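# Pour beans from white plate into blue bowl

## Task

Tip the beans off the white plate into the blue patterned bowl, with no more than four beans landing outside it and the bowl still upright. Afterwards put the plate down flat and face up, somewhere not above the bowl, and release it.

## Robot and tools

Robot: two arms on a table. left_arm ends in a left hand and right_arm in a right hand; the two hands mirror each other. Measured base positions in the scene frame: left_arm (+0.044, +0.339, 0) m and right_arm (+0.004, -0.281, 0) m, each turned only slightly about z. A camera stand sits behind the arms. Loose objects may occasionally get a brief push from outside.

Scene frame: the origin is at table-top height, halfway between the nominal bases. +z points up, +x points out over the table, and left_arm is on the +y side. Arm names do not match image left and right. Reported end_effector_position (m) and end_effector_quat_wxyz are in this frame and can be wrong by a few cm, more so at long reach.

Hand point axes (right hand): +z runs along straight fingers toward the tips, +x crosses the palm away from the thumb, and +y points out of the palm face, which sits at y = -0.062 m. On the left hand +x points toward the thumb instead. Straight fingertips reach about 0.139 m beyond knuckles at z = -0.017 m. A rigid mast near the wrist on the palm side (x +0.05 to +0.10, z -0.16 to -0.11, up to y +0.06; x flips sign on the left hand) can hit things. Fingertips have rubber caps.

execute_actions(actions, cameras): actions is a list of actions. Each action is a table of 1 to 15 rows, one row per 1/30 s step, so one action lasts 0.5 s. If fewer rows are given, the last row is held until the step count reaches 15. Every row is a single list of 48 numbers, each in [-1, 1], covering both arms even if only one moves:
- 1-6: left_arm dx, dy, dz, rx, ry, rz
- 7-22: left hand motors
- 23-24: left current_limit, speed
- 25-30: right_arm dx, dy, dz, rx, ry, rz
- 31-46: right hand motors
- 47-48: right current_limit, speed

Arm numbers are offsets, not poses. They are measured from that arm's Hand target at the start of the action, along the target's own axes. Scale: 1.0 equals 0.6 m of travel or 180 degrees. rx, ry and rz form one rotation vector. Every row in an action counts from the same start, so rows do not add up within an action. Each new action starts from the updated target, so sending the same offset again moves the arm further. All zeros re-requests the current target.

Hand motor order: index_mcp, index_abd, index_pip, index_dip, middle_mcp, middle_abd, middle_pip, middle_dip, ring_mcp, ring_abd, ring_pip, ring_dip, thumb_cmc, thumb_axl, thumb_mcp, thumb_ipl. These are absolute goal angles, scaled linearly between each hinge's two stops. Moving toward -1 curls the finger joints into the palm. Straight positions: _mcp +0.75, _abd 0.00, _pip +0.58, _dip +0.70, thumb_cmc +0.71 (thumb beside the palm; -1 swings it in front), thumb_axl +0.68, thumb_mcp +0.23, thumb_ipl +0.17. A 0 is a real goal, not a hold. To leave a hand unchanged, send back its hand_goal, hand_current_limit and hand_speed.

current_limit sets every motor's current cap linearly: -1 gives 0 mA and +1 gives 550 mA, with a floor of 11 mA. Very low caps can leave fingers unable to lift. speed sets the set-point rate to (speed+1)/2 of 8.5 rad/s. Starting values are +0.4 and -0.6, and the last values sent stay in effect.

cameras: a list of names (cam_high 896x504, cam_low 896x504, cam_left_wrist 672x504, cam_right_wrist 672x504), or ["all"], or []. If left out, images come back only when actions is empty. An unknown name invalidates the whole call.

Results give each arm's state and its Hand target. The Hand target is the last commanded pose after clipping, and the next offsets count from it. Joint velocities may read "within noise". Hand entries follow motor order:
- hand_goal: the goals now written.
- hand_measured: actual positions on the same scale.
- hand_current_ma: positive pushes toward -1.
- hand_state: moving, goal, blocked (resting short of the goal while pressing), or overload.
Joint torques include the arm's own weight; numbers 3 and 4 wrap at ±28 N m. Joint ranges (rad): waist ±2.880, shoulder 0 to 3.142, elbow 0 to 3.019, wrist pitch -1.693 to 1.571, wrist yaw ±1.571, wrist roll ±2.094.

zoom_image(camera, region): region is [x0, y0, x1, y1] in pixels from the top-left of that camera's latest full image, at most 504 by 504. It works only for cameras shown in the most recent images.

finished_scene(scene=1): ends the scene permanently. The goal must still hold after the robot stops acting.

Motion behavior:
- Each step, commanded orientation is clipped to within 40 degrees of the measured one.
- The hand often stops short of its target, and friction or load can leave it off by a few cm. If that happens, send the remaining distance as an offset.
- Very small moves may not start at all.
- Arms sag under load, so aim higher when carrying.
- A wrist close to the waist axis can make the whole arm swing.
- To stop pressing against something, command the target back past the hand point.

Gripping: a finger presses only while its goal lies past the object's surface, harder the further past it is, up to the cap. Gear friction can keep a grip after the command is eased. At 495 mA or more for 5 s in total, a motor shuts down for 10 s and drops what it holds. If an arm stops, hand commands sent during the stop are discarded.

Heat: holding loads, reaching far out, or pushing against unreachable poses warms motors, even while you are thinking. A MOTOR HOT line appears at 85 °C. At 100 °C the arm goes limp and falls for 30 s or more.

Timing: a call returns once motion settles, at most 3 s after the last action. The robot keeps holding the last command while you reason.

Avoid:
- dropping or flinging the plate or beans
- letting go of moving objects
- slamming into the table or bowl
- tipping the bowl
- pushing anything out of the work area
- any contact between the two arms, including one hand gripping the other's fingers

Each tool is called by a JSON object that holds its "op" and its "data", one argument or row to a line.

## Session

{"op": "execute_actions", "data": {
  "actions": []
}}

Scene clock: 0.00 s.
left_arm: end_effector_position=(+0.6118, +0.2514, +0.2442) hand_goal=(+0.754, +0.000, +0.576, +0.696, +0.754, +0.000, +0.576, +0.696, +0.754, +0.000, +0.576, +0.696, +0.714, +0.678, +0.226, +0.168) hand_measured=(+0.754, +0.000, +0.576, +0.696, +0.754, +0.000, +0.576, +0.696, +0.754, +0.000, +0.576, +0.696, +0.714, +0.678, +0.226, +0.168) hand_current_ma=(+0, +0, +0, +0, +0, +0, +0, +0, +0, +0, +0, +0, +0, +0, +0, +0) hand_state=(goal, goal, goal, goal, goal, goal, goal, goal, goal, goal, goal, goal, goal, goal, goal, goal) hand_current_limit=0.40 hand_speed=-0.60 end_effector_quat_wxyz=(+0.447, -0.042, +0.881, -0.151) | right_arm: end_effector_position=(+0.2492, -0.0179, +0.3560) hand_goal=(+0.754, +0.000, +0.576, +0.696, +0.754, +0.000, +0.576, +0.696, +0.754, +0.000, +0.576, +0.696, +0.714, +0.678, +0.226, +0.168) hand_measured=(+0.754, +0.000, +0.576, +0.696, +0.754, +0.000, +0.576, +0.696, +0.754, +0.000, +0.576, +0.696, +0.714, +0.678, +0.226, +0.168) hand_current_ma=(+0, +0, +0, +0, +0, +0, +0, +0, +0, +0, +0, +0, +0, +0, +0, +0) hand_state=(goal, goal, goal, goal, goal, goal, goal, overload, goal, goal, goal, goal, goal, goal, goal, goal) hand_current_limit=0.40 hand_speed=-0.60 end_effector_quat_wxyz=(-0.468, +0.669, +0.557, +0.154)
Joint positions: left_arm=[-0.298 1.394 1.156 -0.35 0.003 -1.942] | right_arm=[0.512 1.008 1.233 -1.554 -1.013 0.84]
Joint velocities: within noise
Joint torques (N m): no reading
Motor temperatures (°C): left_arm=[26 24 24 25 26 26] | right_arm=[27 33 28 22 27 26]
Heat: left arm: hottest waist 26 °C; right arm: hottest shoulder 33 °C.
Hand target: left_arm +0.6199, +0.2491, +0.2650; +0.465, -0.041, +0.871, -0.157 | right_arm +0.2524, -0.0161, +0.3674; -0.466, +0.664, +0.561, +0.165

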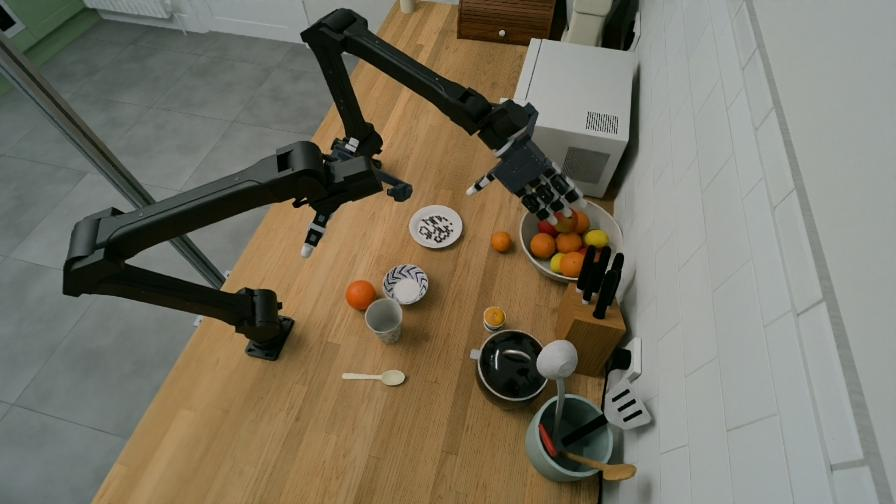

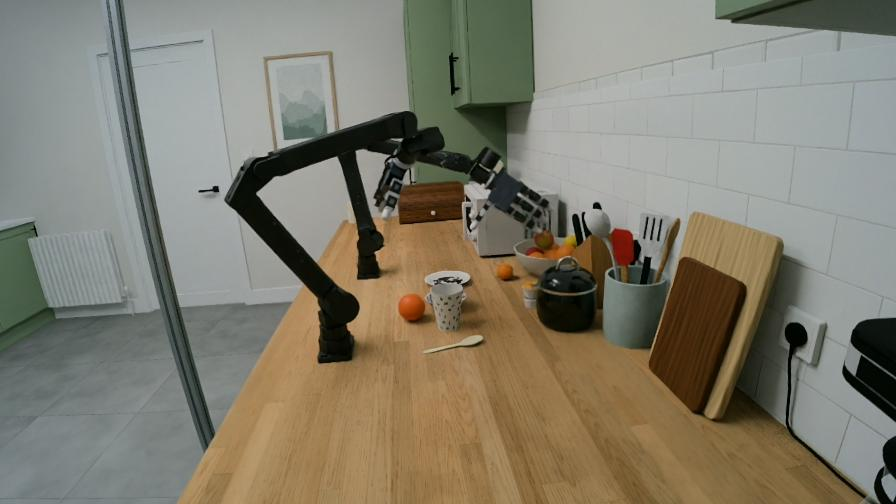

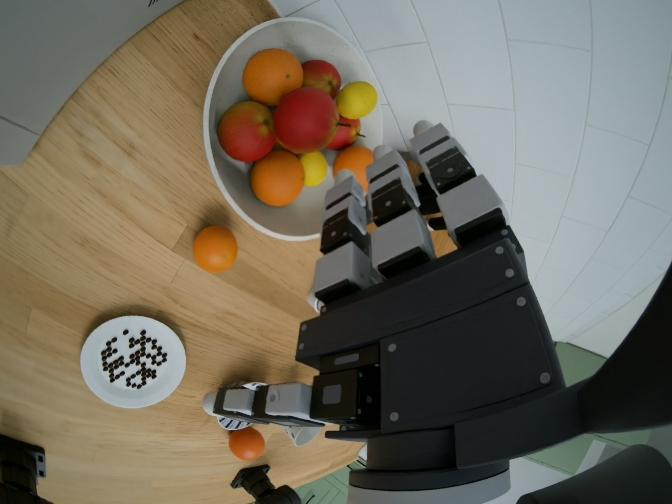

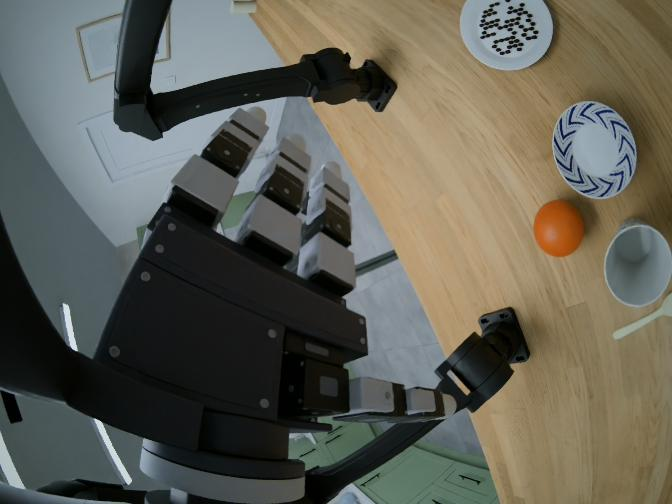

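{"op": "zoom_image", "data": {
  "camera": "cam_high",
  "region": [240, 120, 640, 420]
}}

{"op": "zoom_image", "data": {
  "camera": "cam_low",
  "region": [300, 180, 640, 400]
}}

{"op": "zoom_image", "data": {
  "camera": "cam_left_wrist",
  "region": [0, 200, 400, 504]
}}

Scaled by 1.260 from the camera's 896x504 image, which has a finer 1280x720 frame.

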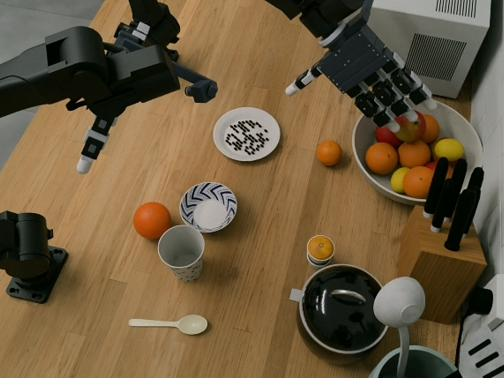

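Scaled by 1.482 from the camera's 896x504 image, which has a finer 1280x720 frame.

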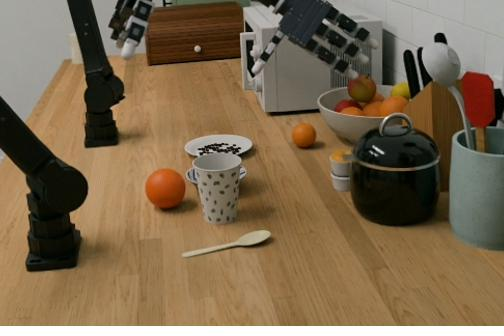

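Scaled by 1.260 from the camera's 672x504 image, which has a finer 960x720 frame.

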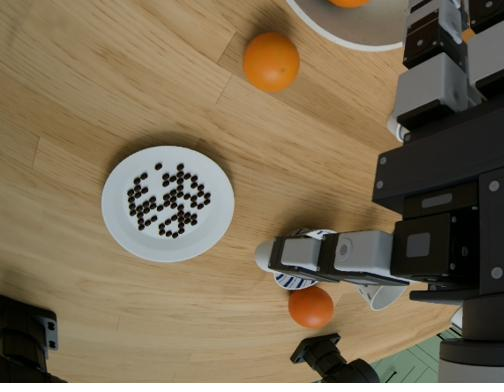

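{"op": "execute_actions", "data": {
  "actions": [
    [[0.0444,-0.0007,-0.0676,0,0,0, 0.754,0,0.576,0.696,0.754,0,0.576,0.696,0.754,0,0.576,0.696,0.714,0.678,0.226,0.168,0.4,-0.6, 0,0,-0.05,0,0,0, 0.754,0,0.576,0.696,0.754,0,0.576,0.696,0.754,0,0.576,0.696,0.714,0.678,0.226,0.168,0.4,-0.6]],
    [[0.0444,-0.0007,-0.0676,0,0,0, 0.754,0,0.576,0.696,0.754,0,0.576,0.696,0.754,0,0.576,0.696,0.714,0.678,0.226,0.168,0.4,-0.6, 0,0,-0.08,0,0,0, 0.754,0,0.576,0.696,0.754,0,0.576,0.696,0.754,0,0.576,0.696,0.714,0.678,0.226,0.168,0.4,-0.6]],
    [[0.0444,-0.0007,-0.0676,0,0,0, 0.754,0,0.576,0.696,0.754,0,0.576,0.696,0.754,0,0.576,0.696,0.714,0.678,0.226,0.168,0.4,-0.6, 0,0,-0.08,0,0,0, 0.754,0,0.576,0.696,0.754,0,0.576,0.696,0.754,0,0.576,0.696,0.714,0.678,0.226,0.168,0.4,-0.6]],
    [[0.0444,-0.0007,-0.0676,0,0,0, 0.754,0,0.576,0.696,0.754,0,0.576,0.696,0.754,0,0.576,0.696,0.714,0.678,0.226,0.168,0.4,-0.6, 0,0,-0.08,0,0,0, 0.754,0,0.576,0.696,0.754,0,0.576,0.696,0.754,0,0.576,0.696,0.714,0.678,0.226,0.168,0.4,-0.6]],
    [[0.0444,-0.0007,-0.0676,0,0,0, 0.754,0,0.576,0.696,0.754,0,0.576,0.696,0.754,0,0.576,0.696,0.714,0.678,0.226,0.168,0.4,-0.6, 0,0,-0.05,0,0,0, 0.754,0,0.576,0.696,0.754,0,0.576,0.696,0.754,0,0.576,0.696,0.714,0.678,0.226,0.168,0.4,-0.6]]
  ],
  "cameras": ["all"]
}}

Scene clock: 13.90 s.
left_arm: end_effector_position=(+0.3792, +0.2678, +0.2607) hand_goal=(+0.754, +0.000, +0.576, +0.696, +0.754, +0.000, +0.576, +0.696, +0.754, +0.000, +0.576, +0.696, +0.714, +0.678, +0.226, +0.168) hand_measured=(+0.752, +0.002, +0.576, +0.696, +0.752, +0.002, +0.576, +0.696, +0.752, +0.002, +0.576, +0.696, +0.714, +0.678, +0.226, +0.168) hand_current_ma=(+0, +0, +0, +0, +0, +0, +0, +0, +0, +0, +0, +0, +0, +0, +0, +0) hand_state=(goal, goal, goal, goal, goal, goal, goal, goal, goal, goal, goal, goal, goal, goal, goal, goal) hand_current_limit=0.40 hand_speed=-0.60 end_effector_quat_wxyz=(+0.464, -0.040, +0.872, -0.154) | right_arm: end_effector_position=(+0.3163, -0.1764, +0.4424) hand_goal=(+0.754, +0.000, +0.576, +0.696, +0.754, +0.000, +0.576, +0.696, +0.754, +0.000, +0.576, +0.696, +0.714, +0.678, +0.226, +0.168) hand_measured=(+0.750, +0.000, +0.576, +0.696, +0.750, +0.000, +0.576, +0.696, +0.750, +0.000, +0.576, +0.696, +0.712, +0.678, +0.226, +0.168) hand_current_ma=(-12, +1, +2, +0, -10, +1, +2, +0, -11, +1, +2, +0, -7, -2, -3, -1) hand_state=(goal, goal, goal, goal, goal, goal, goal, overload, goal, goal, goal, goal, goal, goal, goal, goal) hand_current_limit=0.40 hand_speed=-0.60 end_effector_quat_wxyz=(-0.350, +0.757, +0.442, +0.330)
Joint positions: left_arm=[-0.512 0.72 0.729 -0.569 -0.182 -2.05] | right_arm=[0.003 0.913 1.379 -1.675 -0.959 0.719]
Joint torques (N m): left_arm=[-0.26 -1.61 8.36 2.25 -0.19 -0.03] | right_arm=[-0.32 -2.73 14.09 -0.01 -1.11 -0.14]
Heat: left arm: hottest elbow 27 °C; right arm: hottest shoulder 33 °C.
Hand target: left_arm +0.3779, +0.2659, +0.2649; +0.465, -0.041, +0.871, -0.157 | right_arm +0.3144, -0.1801, +0.4718; -0.466, +0.664, +0.561, +0.165
Off the commanded pose: left_arm 0.005 m, 0 deg | right_arm 0.030 m, 29 deg.
joint sent to its limit (right arm) — joint 4 (wrist pitch), lower limit. The joint targets are off in orientation, not in position.

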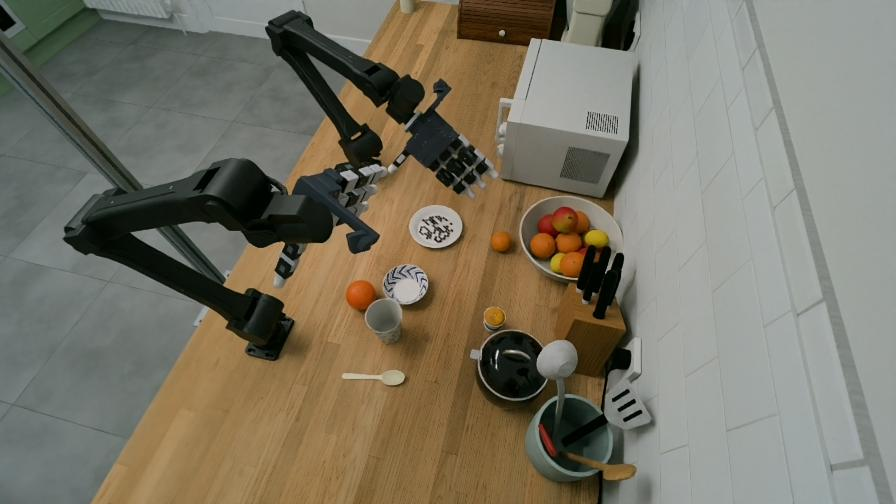

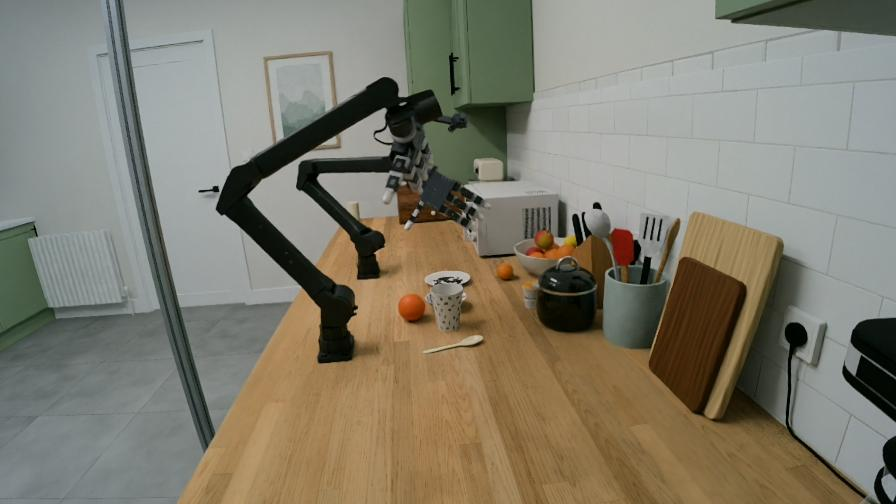

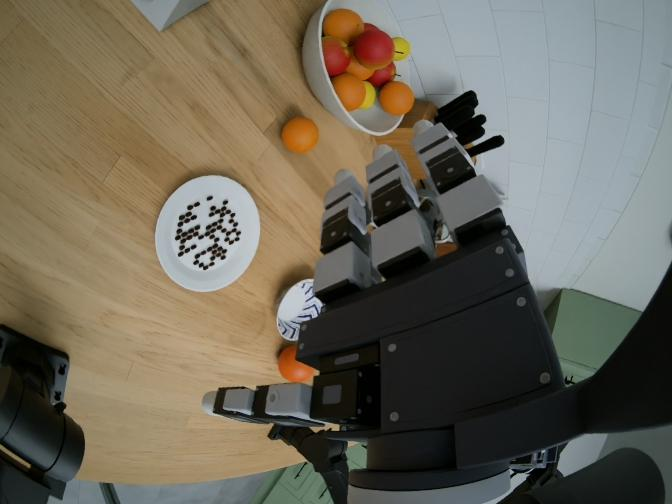

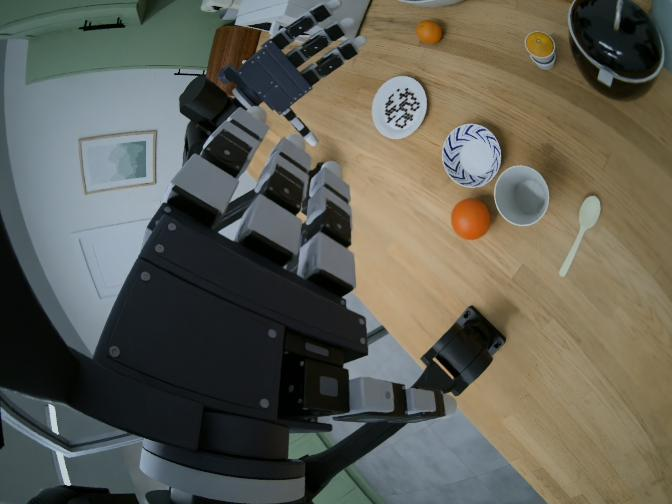

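{"op": "zoom_image", "data": {
  "camera": "cam_high",
  "region": [340, 70, 540, 270]
}}

{"op": "zoom_image", "data": {
  "camera": "cam_low",
  "region": [380, 160, 520, 300]
}}

Scaled by 2.520 from the camera's 896x504 image, which has a finer 1280x720 frame.

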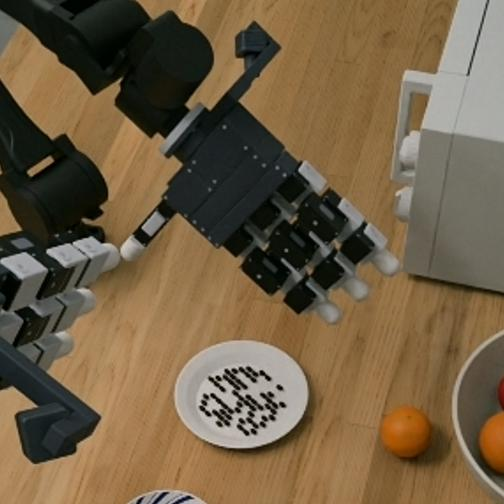

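Scaled by 3.600 from the camera's 896x504 image, which has a finer 1280x720 frame.

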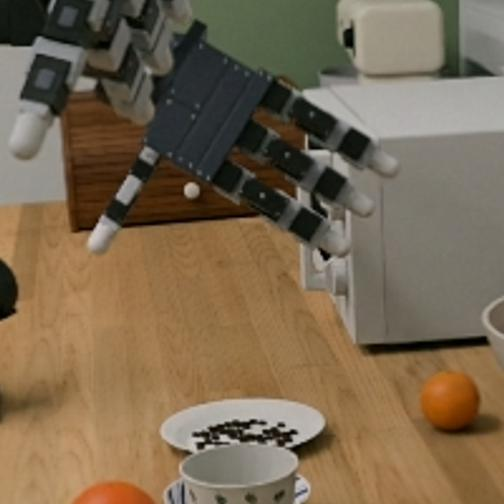

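{"op": "execute_actions", "data": {
  "actions": [
    [[0,0,0,0.0017,-0.0273,-0.1043, 0.616,0,0.285,0.261,0.616,0,0.285,0.261,0.754,0,0.576,0.696,0.2,0.678,0.226,0.168,0.4,-0.6, 0,0,0,0,0,0, 0.754,0,0.576,0.696,0.754,0,0.576,0.696,0.754,0,0.576,0.696,0.714,0.678,0.226,0.168,0.4,-0.6]],
    [[0,0,0,0.0017,-0.0273,-0.1043, 0.616,0,0.285,0.261,0.616,0,0.285,0.261,0.754,0,0.576,0.696,-0.2,0.678,0.226,0.168,0.4,-0.6, 0,0,0,0,0,0, 0.754,0,0.576,0.696,0.754,0,0.576,0.696,0.754,0,0.576,0.696,0.714,0.678,0.226,0.168,0.4,-0.6]],
    [[0,0,0,0.0017,-0.0273,-0.1043, 0.616,0,0.285,0.261,0.616,0,0.285,0.261,0.754,0,0.576,0.696,-0.643,0.678,0.226,0.168,0.4,-0.6, 0,0,0,0,0,0, 0.754,0,0.576,0.696,0.754,0,0.576,0.696,0.754,0,0.576,0.696,0.714,0.678,0.226,0.168,0.4,-0.6]],
    [[0,0,0,0.0017,-0.0273,-0.1043, 0.616,0,0.285,0.261,0.616,0,0.285,0.261,0.754,0,0.576,0.696,-0.643,0.678,0.226,0.168,0.4,-0.6, 0,0,0,0,0,0, 0.754,0,0.576,0.696,0.754,0,0.576,0.696,0.754,0,0.576,0.696,0.714,0.678,0.226,0.168,0.4,-0.6]],
    [[0.042,0.017,-0.022,0,0,0, 0.616,0,0.285,0.261,0.616,0,0.285,0.261,0.754,0,0.576,0.696,-0.643,0.678,0.226,0.168,0.4,-0.6, 0,0,0,0,0,0, 0.754,0,0.576,0.696,0.754,0,0.576,0.696,0.754,0,0.576,0.696,0.714,0.678,0.226,0.168,0.4,-0.6]],
    [[0.042,0.017,-0.022,0,0,0, 0.616,0,0.285,0.261,0.616,0,0.285,0.261,0.754,0,0.576,0.696,-0.643,0.678,0.226,0.168,0.4,-0.6, 0,0,0,0,0,0, 0.754,0,0.576,0.696,0.754,0,0.576,0.696,0.754,0,0.576,0.696,0.714,0.678,0.226,0.168,0.4,-0.6]]
  ],
  "cameras": ["all"]
}}

Scene clock: 22.27 s.
left_arm: end_effector_position=(+0.3320, +0.2419, +0.2235) hand_goal=(+0.616, +0.000, +0.286, +0.262, +0.616, +0.000, +0.286, +0.262, +0.754, +0.000, +0.576, +0.696, -0.642, +0.678, +0.226, +0.168) hand_measured=(+0.612, +0.002, +0.288, +0.264, +0.612, +0.002, +0.288, +0.264, +0.750, +0.002, +0.576, +0.696, -0.628, +0.678, +0.226, +0.168) hand_current_ma=(-1, +0, +0, +0, -1, +0, +0, +0, -2, +0, +0, +0, +9, +0, +0, +0) hand_state=(goal, goal, goal, goal, goal, goal, goal, goal, goal, goal, goal, goal, goal, goal, goal, goal) hand_current_limit=0.40 hand_speed=-0.60 end_effector_quat_wxyz=(+0.493, +0.006, +0.811, -0.316) | right_arm: end_effector_position=(+0.3164, -0.1763, +0.4425) hand_goal=(+0.754, +0.000, +0.576, +0.696, +0.754, +0.000, +0.576, +0.696, +0.754, +0.000, +0.576, +0.696, +0.714, +0.678, +0.226, +0.168) hand_measured=(+0.750, +0.000, +0.576, +0.696, +0.750, +0.000, +0.576, +0.696, +0.750, +0.000, +0.576, +0.696, +0.712, +0.678, +0.226, +0.168) hand_current_ma=(-12, +1, +2, +0, -10, +1, +2, +0, -11, +1, +2, +0, -7, -2, -3, -1) hand_state=(goal, goal, goal, goal, goal, goal, goal, overload, goal, goal, goal, goal, goal, goal, goal, goal) hand_current_limit=0.40 hand_speed=-0.60 end_effector_quat_wxyz=(-0.350, +0.757, +0.443, +0.330)
Joint positions: left_arm=[-0.489 0.399 0.458 -0.38 0.106 -2.098] | right_arm=[0.003 0.913 1.379 -1.675 -0.959 0.718]
Joint torques (N m): left_arm=[-0.44 1.08 8.27 3.81 -0.07 0.04] | right_arm=[-0.44 -2.73 14.06 -0.02 -1.1 -0.11]
Heat: left arm: hottest elbow 28 °C; right arm: hottest shoulder 33 °C.
Hand target: left_arm +0.3338, +0.2377, +0.2345; +0.468, -0.326, +0.731, -0.374 | right_arm +0.3144, -0.1801, +0.4718; -0.466, +0.664, +0.561, +0.165
Off the commanded pose: left_arm 0.012 m, 42 deg; orientation clipped; orientation clipped at the end of an earlier action of this call | right_arm 0.030 m, 29 deg.
joint sent to its limit (left arm) — joint 6 (wrist roll), lower limit. The joint targets are off in orientation, not in position.
joint sent to its limit (right arm) — joint 4 (wrist pitch), lower limit. The joint targets are off in orientation, not in position.

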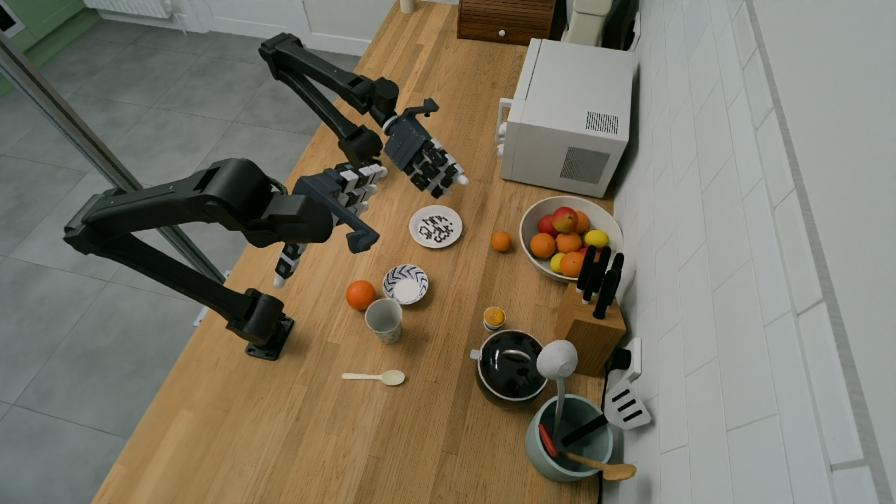

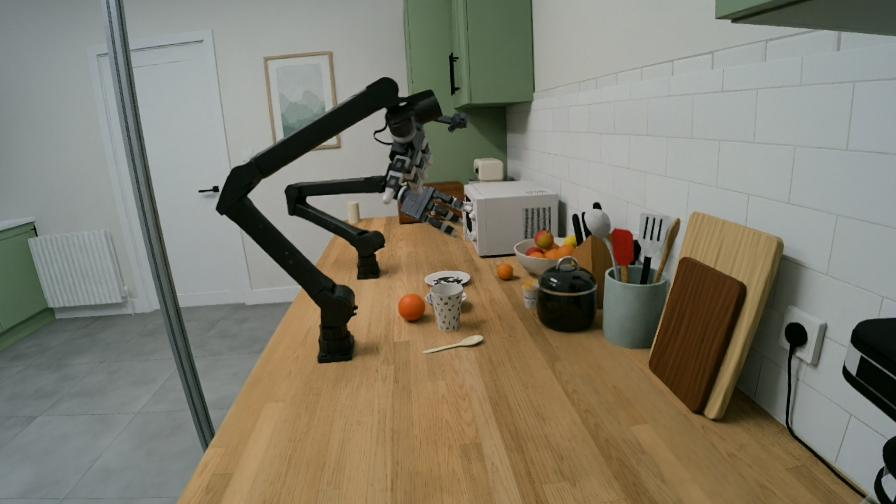

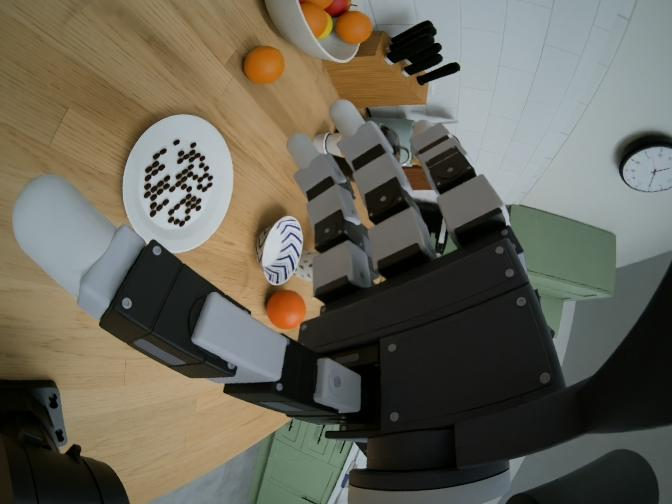

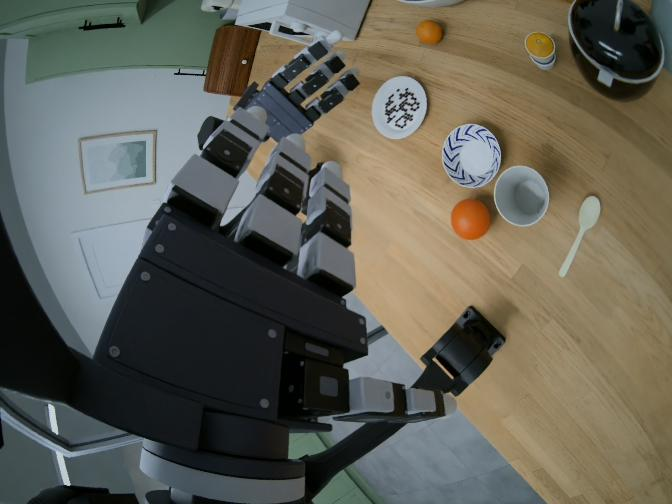

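{"op": "execute_actions", "data": {
  "actions": [
    [[0,-0.01,0,0.0016,0.0785,-0.0017, 0.616,0,0.285,0.261,0.616,0,0.285,0.261,0.754,0,0.576,0.696,-0.643,0.678,0.226,0.168,0.4,-0.6, 0,0,0,0,0,0, 0.754,0,0.576,0.696,0.754,0,0.576,0.696,0.754,0,0.576,0.696,0.714,0.678,0.226,0.168,0.4,-0.6]],
    [[0,-0.01,0,0.0016,0.0785,-0.0017, 0.616,0,0.285,0.261,0.616,0,0.285,0.261,0.754,0,0.576,0.696,-0.643,0.678,0.226,0.168,0.4,-0.6, 0,0,0,0,0,0, 0.754,0,0.576,0.696,0.754,0,0.576,0.696,0.754,0,0.576,0.696,0.714,0.678,0.226,0.168,0.4,-0.6]],
    [[0,-0.01,0,0.0016,0.0785,-0.0017, 0.616,0,0.285,0.261,0.616,0,0.285,0.261,0.754,0,0.576,0.696,-0.643,0.678,0.226,0.168,0.4,-0.6, 0,0,0,0,0,0, 0.754,0,0.576,0.696,0.754,0,0.576,0.696,0.754,0,0.576,0.696,0.714,0.678,0.226,0.168,0.4,-0.6]],
    [[0,-0.01,0,0.0016,0.0785,-0.0017, 0.616,0,0.285,0.261,0.616,0,0.285,0.261,0.754,0,0.576,0.696,-0.643,0.678,0.226,0.168,0.4,-0.6, 0,0,0,0,0,0, 0.754,0,0.576,0.696,0.754,0,0.576,0.696,0.754,0,0.576,0.696,0.714,0.678,0.226,0.168,0.4,-0.6]]
  ],
  "cameras": ["all"]
}}

Scene clock: 32.63 s.
left_arm: end_effector_position=(+0.3243, +0.2244, +0.2353) hand_goal=(+0.616, +0.000, +0.286, +0.262, +0.616, +0.000, +0.286, +0.262, +0.754, +0.000, +0.576, +0.696, -0.642, +0.678, +0.226, +0.168) hand_measured=(+0.610, +0.002, +0.288, +0.264, +0.610, +0.002, +0.288, +0.264, +0.746, +0.002, +0.576, +0.696, -0.640, +0.678, +0.226, +0.168) hand_current_ma=(-2, +0, +0, +0, -2, +0, +0, +0, -3, +0, +0, +0, +0, +0, +0, +0) hand_state=(goal, goal, goal, goal, goal, goal, goal, goal, goal, goal, goal, goal, goal, goal, goal, goal) hand_current_limit=0.40 hand_speed=-0.60 end_effector_quat_wxyz=(+0.048, -0.124, +0.860, -0.492) | right_arm: end_effector_position=(+0.3164, -0.1763, +0.4425) hand_goal=(+0.754, +0.000, +0.576, +0.696, +0.754, +0.000, +0.576, +0.696, +0.754, +0.000, +0.576, +0.696, +0.714, +0.678, +0.226, +0.168) hand_measured=(+0.750, +0.000, +0.576, +0.696, +0.750, +0.000, +0.576, +0.696, +0.750, +0.000, +0.576, +0.696, +0.712, +0.678, +0.226, +0.168) hand_current_ma=(-12, +1, +2, +0, -10, +1, +2, +0, -11, +1, +2, +0, -7, -2, -3, -1) hand_state=(goal, goal, goal, goal, goal, goal, goal, overload, goal, goal, goal, goal, goal, goal, goal, goal) hand_current_limit=0.40 hand_speed=-0.60 end_effector_quat_wxyz=(-0.350, +0.757, +0.443, +0.330)
Joint positions: left_arm=[-0.039 0.991 0.938 -1.117 0.982 -2.088] | right_arm=[0.003 0.913 1.379 -1.675 -0.959 0.718]
Joint torques (N m): left_arm=[0.32 -2.67 10.63 1.07 0.87 0.05] | right_arm=[-0.38 -2.73 14.06 0.01 -1.09 -0.12]
Motor temperatures (°C): left_arm=[25 25 29 25 26 26] | right_arm=[27 33 34 22 28 26]
Heat: left arm: hottest elbow 29 °C; right arm: hottest elbow 34 °C.
Hand target: left_arm +0.3369, +0.2259, +0.2550; +0.065, -0.113, +0.859, -0.495 | right_arm +0.3144, -0.1801, +0.4718; -0.466, +0.664, +0.561, +0.165
Off the commanded pose: left_arm 0.023 m, 2 deg | right_arm 0.030 m, 29 deg.
joint sent to its limit (right arm) — joint 4 (wrist pitch), lower limit. The joint targets are off in orientation, not in position.

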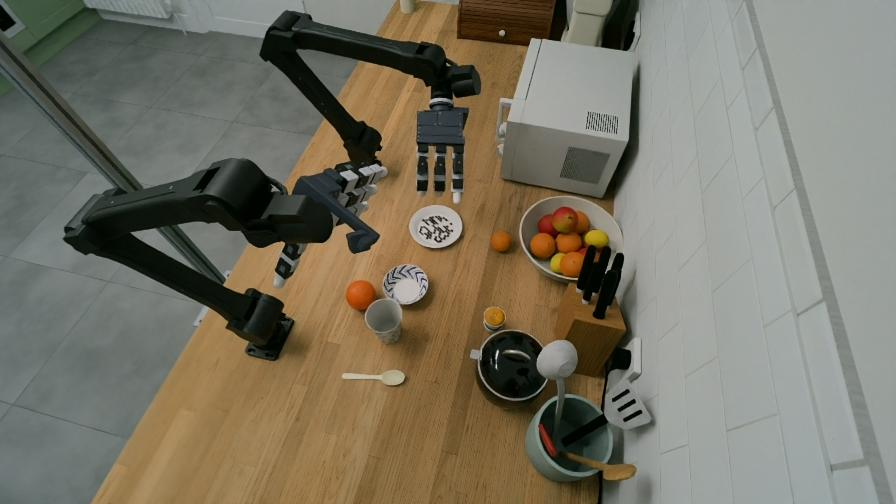

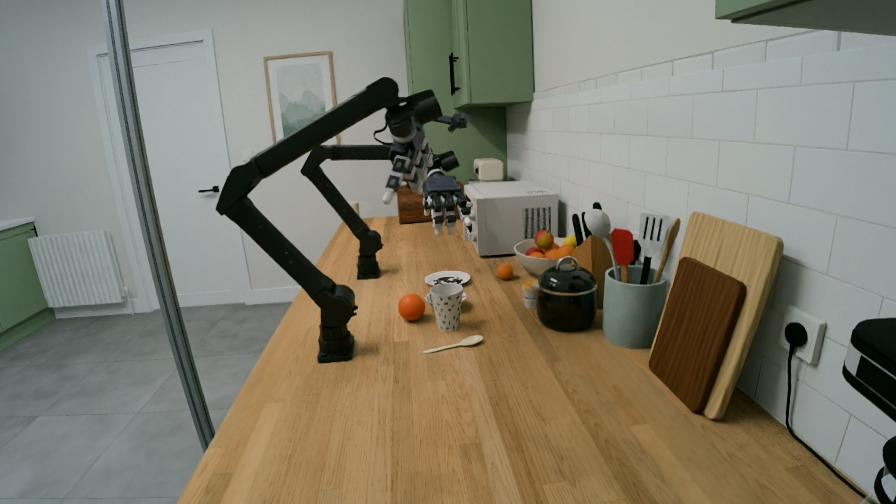

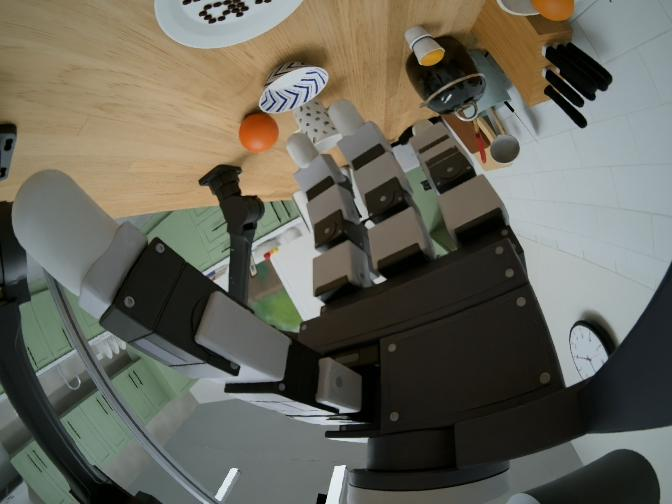

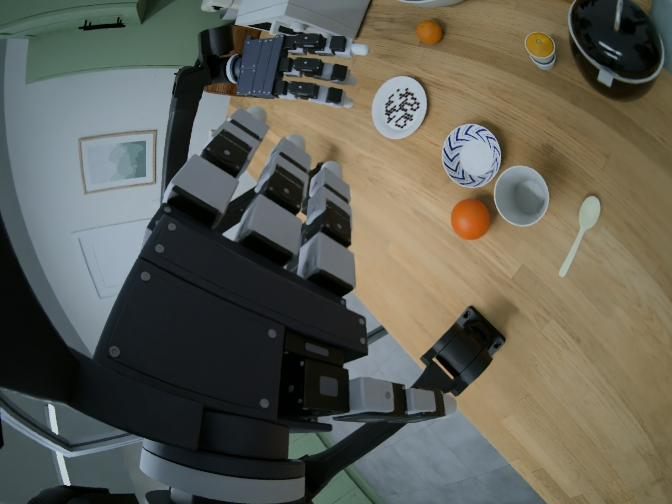

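{"op": "zoom_image", "data": {
  "camera": "cam_low",
  "region": [410, 250, 490, 340]
}}

{"op": "zoom_image", "data": {
  "camera": "cam_right_wrist",
  "region": [330, 40, 530, 210]
}}

{"op": "zoom_image", "data": {
  "camera": "cam_high",
  "region": [370, 180, 480, 320]
}}

Scaled by 5.600 from the camera's 896x504 image, which has a finer 1280x720 frame.

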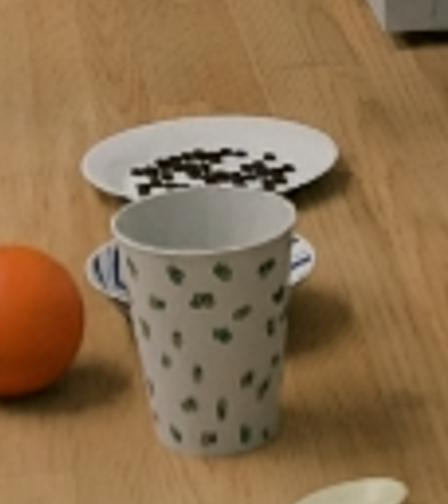

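Scaled by 2.520 from the camera's 672x504 image, which has a finer 960x720 frame.

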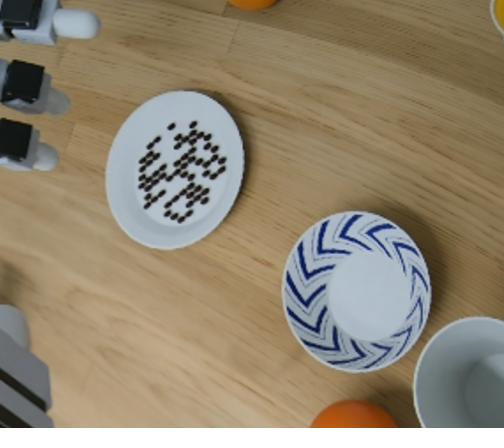

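Scaled by 3.600 from the camera's 896x504 image, which has a finer 1280x720 frame.

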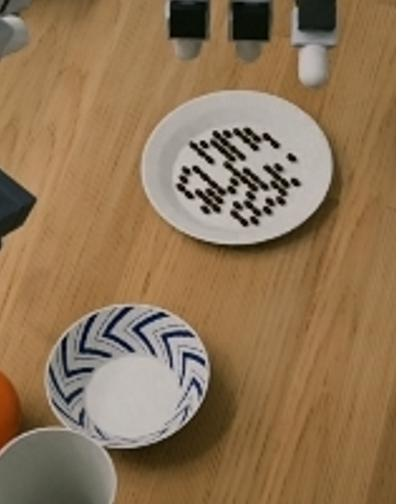

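{"op": "execute_actions", "data": {
  "actions": [
    [[0.0053,-0.0073,0.063,0,0,0, 0.685,0,0.285,0.333,0.685,0,0.285,0.333,0.754,0,0.576,0.696,-0.643,0.678,0.562,-0.373,0.4,-0.6, 0,0,0,0,0,0, 0.754,0,0.576,0.696,0.754,0,0.576,0.696,0.754,0,0.576,0.696,0.714,0.678,0.226,0.168,0.4,-0.6]],
    [[0.0053,-0.0073,0.063,0,0,0, 0.685,0,0.285,0.333,0.685,0,0.285,0.333,0.754,0,0.576,0.696,-0.643,0.678,0.562,-0.373,0.4,-0.6, 0,0,0,0,0,0, 0.754,0,0.576,0.696,0.754,0,0.576,0.696,0.754,0,0.576,0.696,0.714,0.678,0.226,0.168,0.4,-0.6]],
    [[0,0,0,0.0556,0,0, 0.685,0,0.285,0.333,0.685,0,0.285,0.333,0.754,0,0.576,0.696,-0.643,0.678,0.562,-0.373,0.4,-0.6, 0,0,0,0,0,0, 0.754,0,0.576,0.696,0.754,0,0.576,0.696,0.754,0,0.576,0.696,0.714,0.678,0.226,0.168,0.4,-0.6]]
  ],
  "cameras": ["all"]
}}

Scene clock: 41.40 s.
left_arm: end_effector_position=(+0.3451, +0.1583, +0.2200) hand_goal=(+0.686, +0.000, +0.286, +0.334, +0.686, +0.000, +0.286, +0.334, +0.754, +0.000, +0.576, +0.696, -0.642, +0.678, +0.562, -0.372) hand_measured=(+0.670, +0.002, +0.286, +0.332, +0.670, +0.002, +0.286, +0.332, +0.744, +0.002, +0.576, +0.696, -0.640, +0.678, +0.556, -0.370) hand_current_ma=(-12, +0, +0, +0, -10, +0, +0, +0, -6, +0, +0, +0, +0, +0, -4, +0) hand_state=(goal, goal, goal, goal, goal, goal, goal, goal, goal, goal, goal, goal, goal, goal, goal, goal) hand_current_limit=0.40 hand_speed=-0.60 end_effector_quat_wxyz=(+0.010, -0.028, +0.826, -0.563) | right_arm: end_effector_position=(+0.3164, -0.1763, +0.4425) hand_goal=(+0.754, +0.000, +0.576, +0.696, +0.754, +0.000, +0.576, +0.696, +0.754, +0.000, +0.576, +0.696, +0.714, +0.678, +0.226, +0.168) hand_measured=(+0.750, +0.000, +0.576, +0.696, +0.750, +0.000, +0.576, +0.696, +0.750, +0.000, +0.576, +0.696, +0.712, +0.678, +0.226, +0.168) hand_current_ma=(-12, +1, +2, +0, -10, +1, +2, +0, -11, +1, +2, +0, -7, -2, -3, -1) hand_state=(goal, goal, goal, goal, goal, goal, goal, overload, goal, goal, goal, goal, goal, goal, goal, goal) hand_current_limit=0.40 hand_speed=-0.60 end_effector_quat_wxyz=(-0.350, +0.757, +0.443, +0.330)
Joint positions: left_arm=[-0.174 1.109 0.92 -0.911 1.148 -2.097] | right_arm=[0.003 0.913 1.379 -1.675 -0.959 0.718]
Joint torques (N m): left_arm=[0.09 -5.19 7.05 2.04 0.96 -0.1] | right_arm=[-0.44 -2.73 14.09 -0.01 -1.1 -0.11]
Heat: left arm: hottest elbow 31 °C; right arm: hottest elbow 35 °C.
Hand target: left_arm +0.3488, +0.1568, +0.2247; +0.075, -0.107, +0.812, -0.568 | right_arm +0.3144, -0.1801, +0.4718; -0.466, +0.664, +0.561, +0.165
Off the commanded pose: left_arm 0.006 m, 12 deg | right_arm 0.030 m, 29 deg.
joint sent to its limit (left arm) — joint 6 (wrist roll), lower limit. The joint targets are off in orientation, not in position.
joint sent to its limit (right arm) — joint 4 (wrist pitch), lower limit. The joint targets are off in orientation, not in position.

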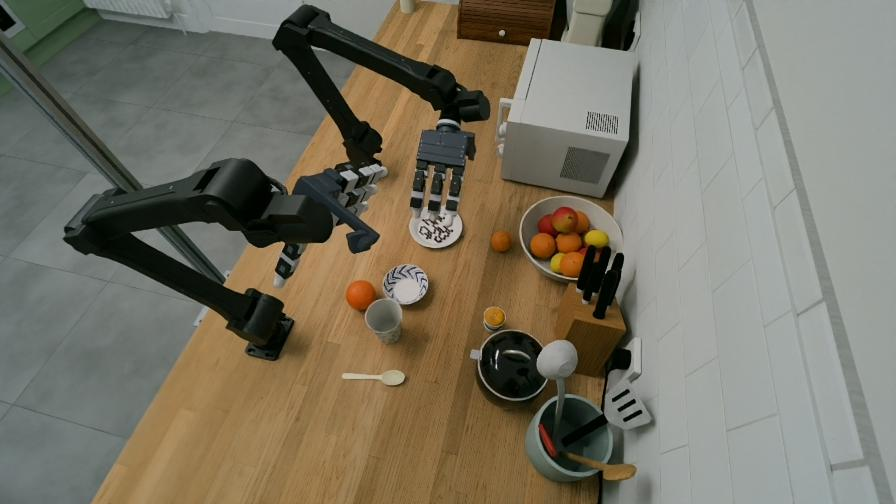

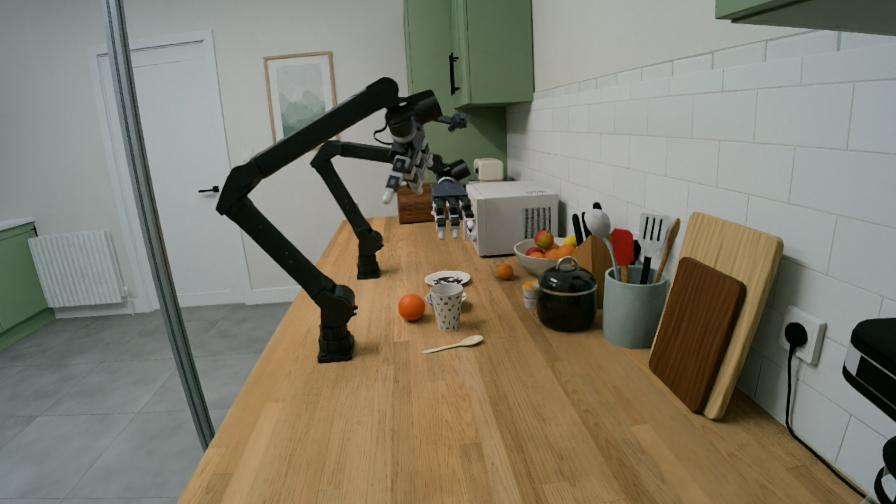

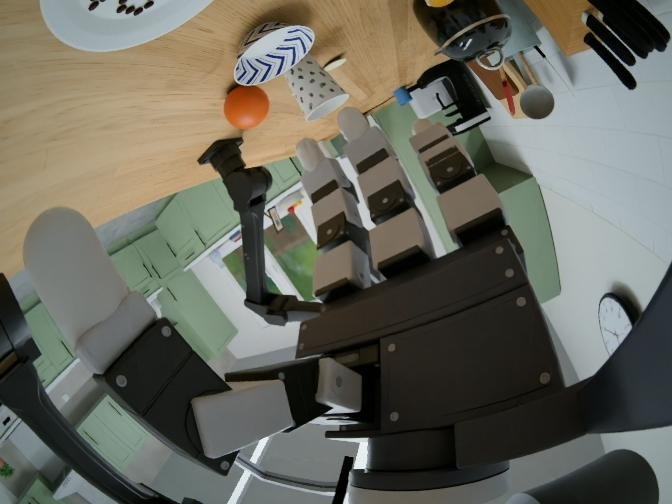

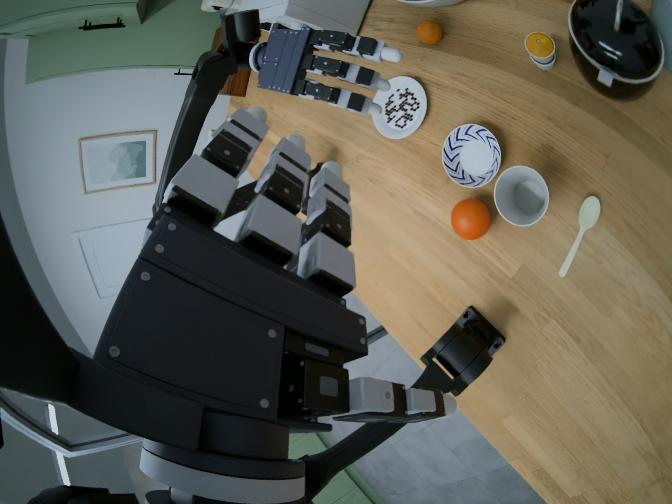

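{"op": "zoom_image", "data": {
  "camera": "cam_high",
  "region": [370, 100, 520, 270]
}}

{"op": "zoom_image", "data": {
  "camera": "cam_low",
  "region": [400, 160, 500, 310]
}}

{"op": "zoom_image", "data": {
  "camera": "cam_right_wrist",
  "region": [230, 10, 530, 210]
}}

Scaled by 2.965 from the camera's 896x504 image, which has a finer 1280x720 frame.

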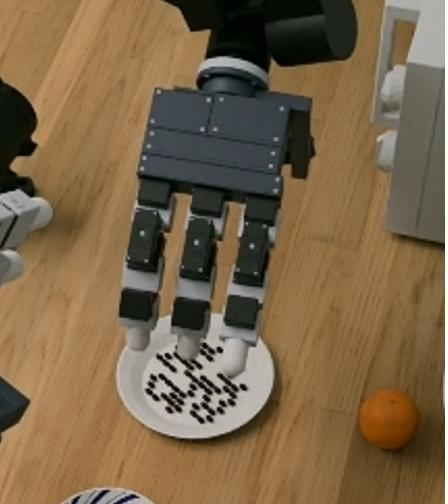

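Scaled by 3.360 from the camera's 896x504 image, which has a finer 1280x720 frame.

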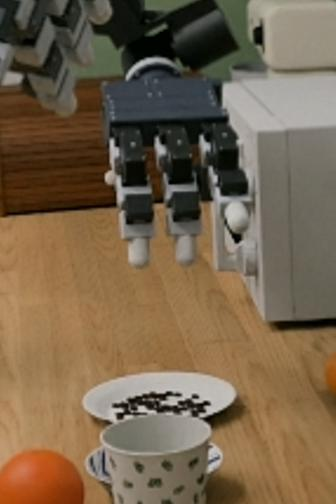

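Scaled by 1.680 from the camera's 672x504 image, which has a finer 960x720 frame.

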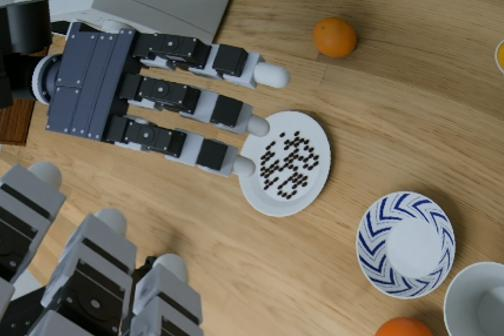

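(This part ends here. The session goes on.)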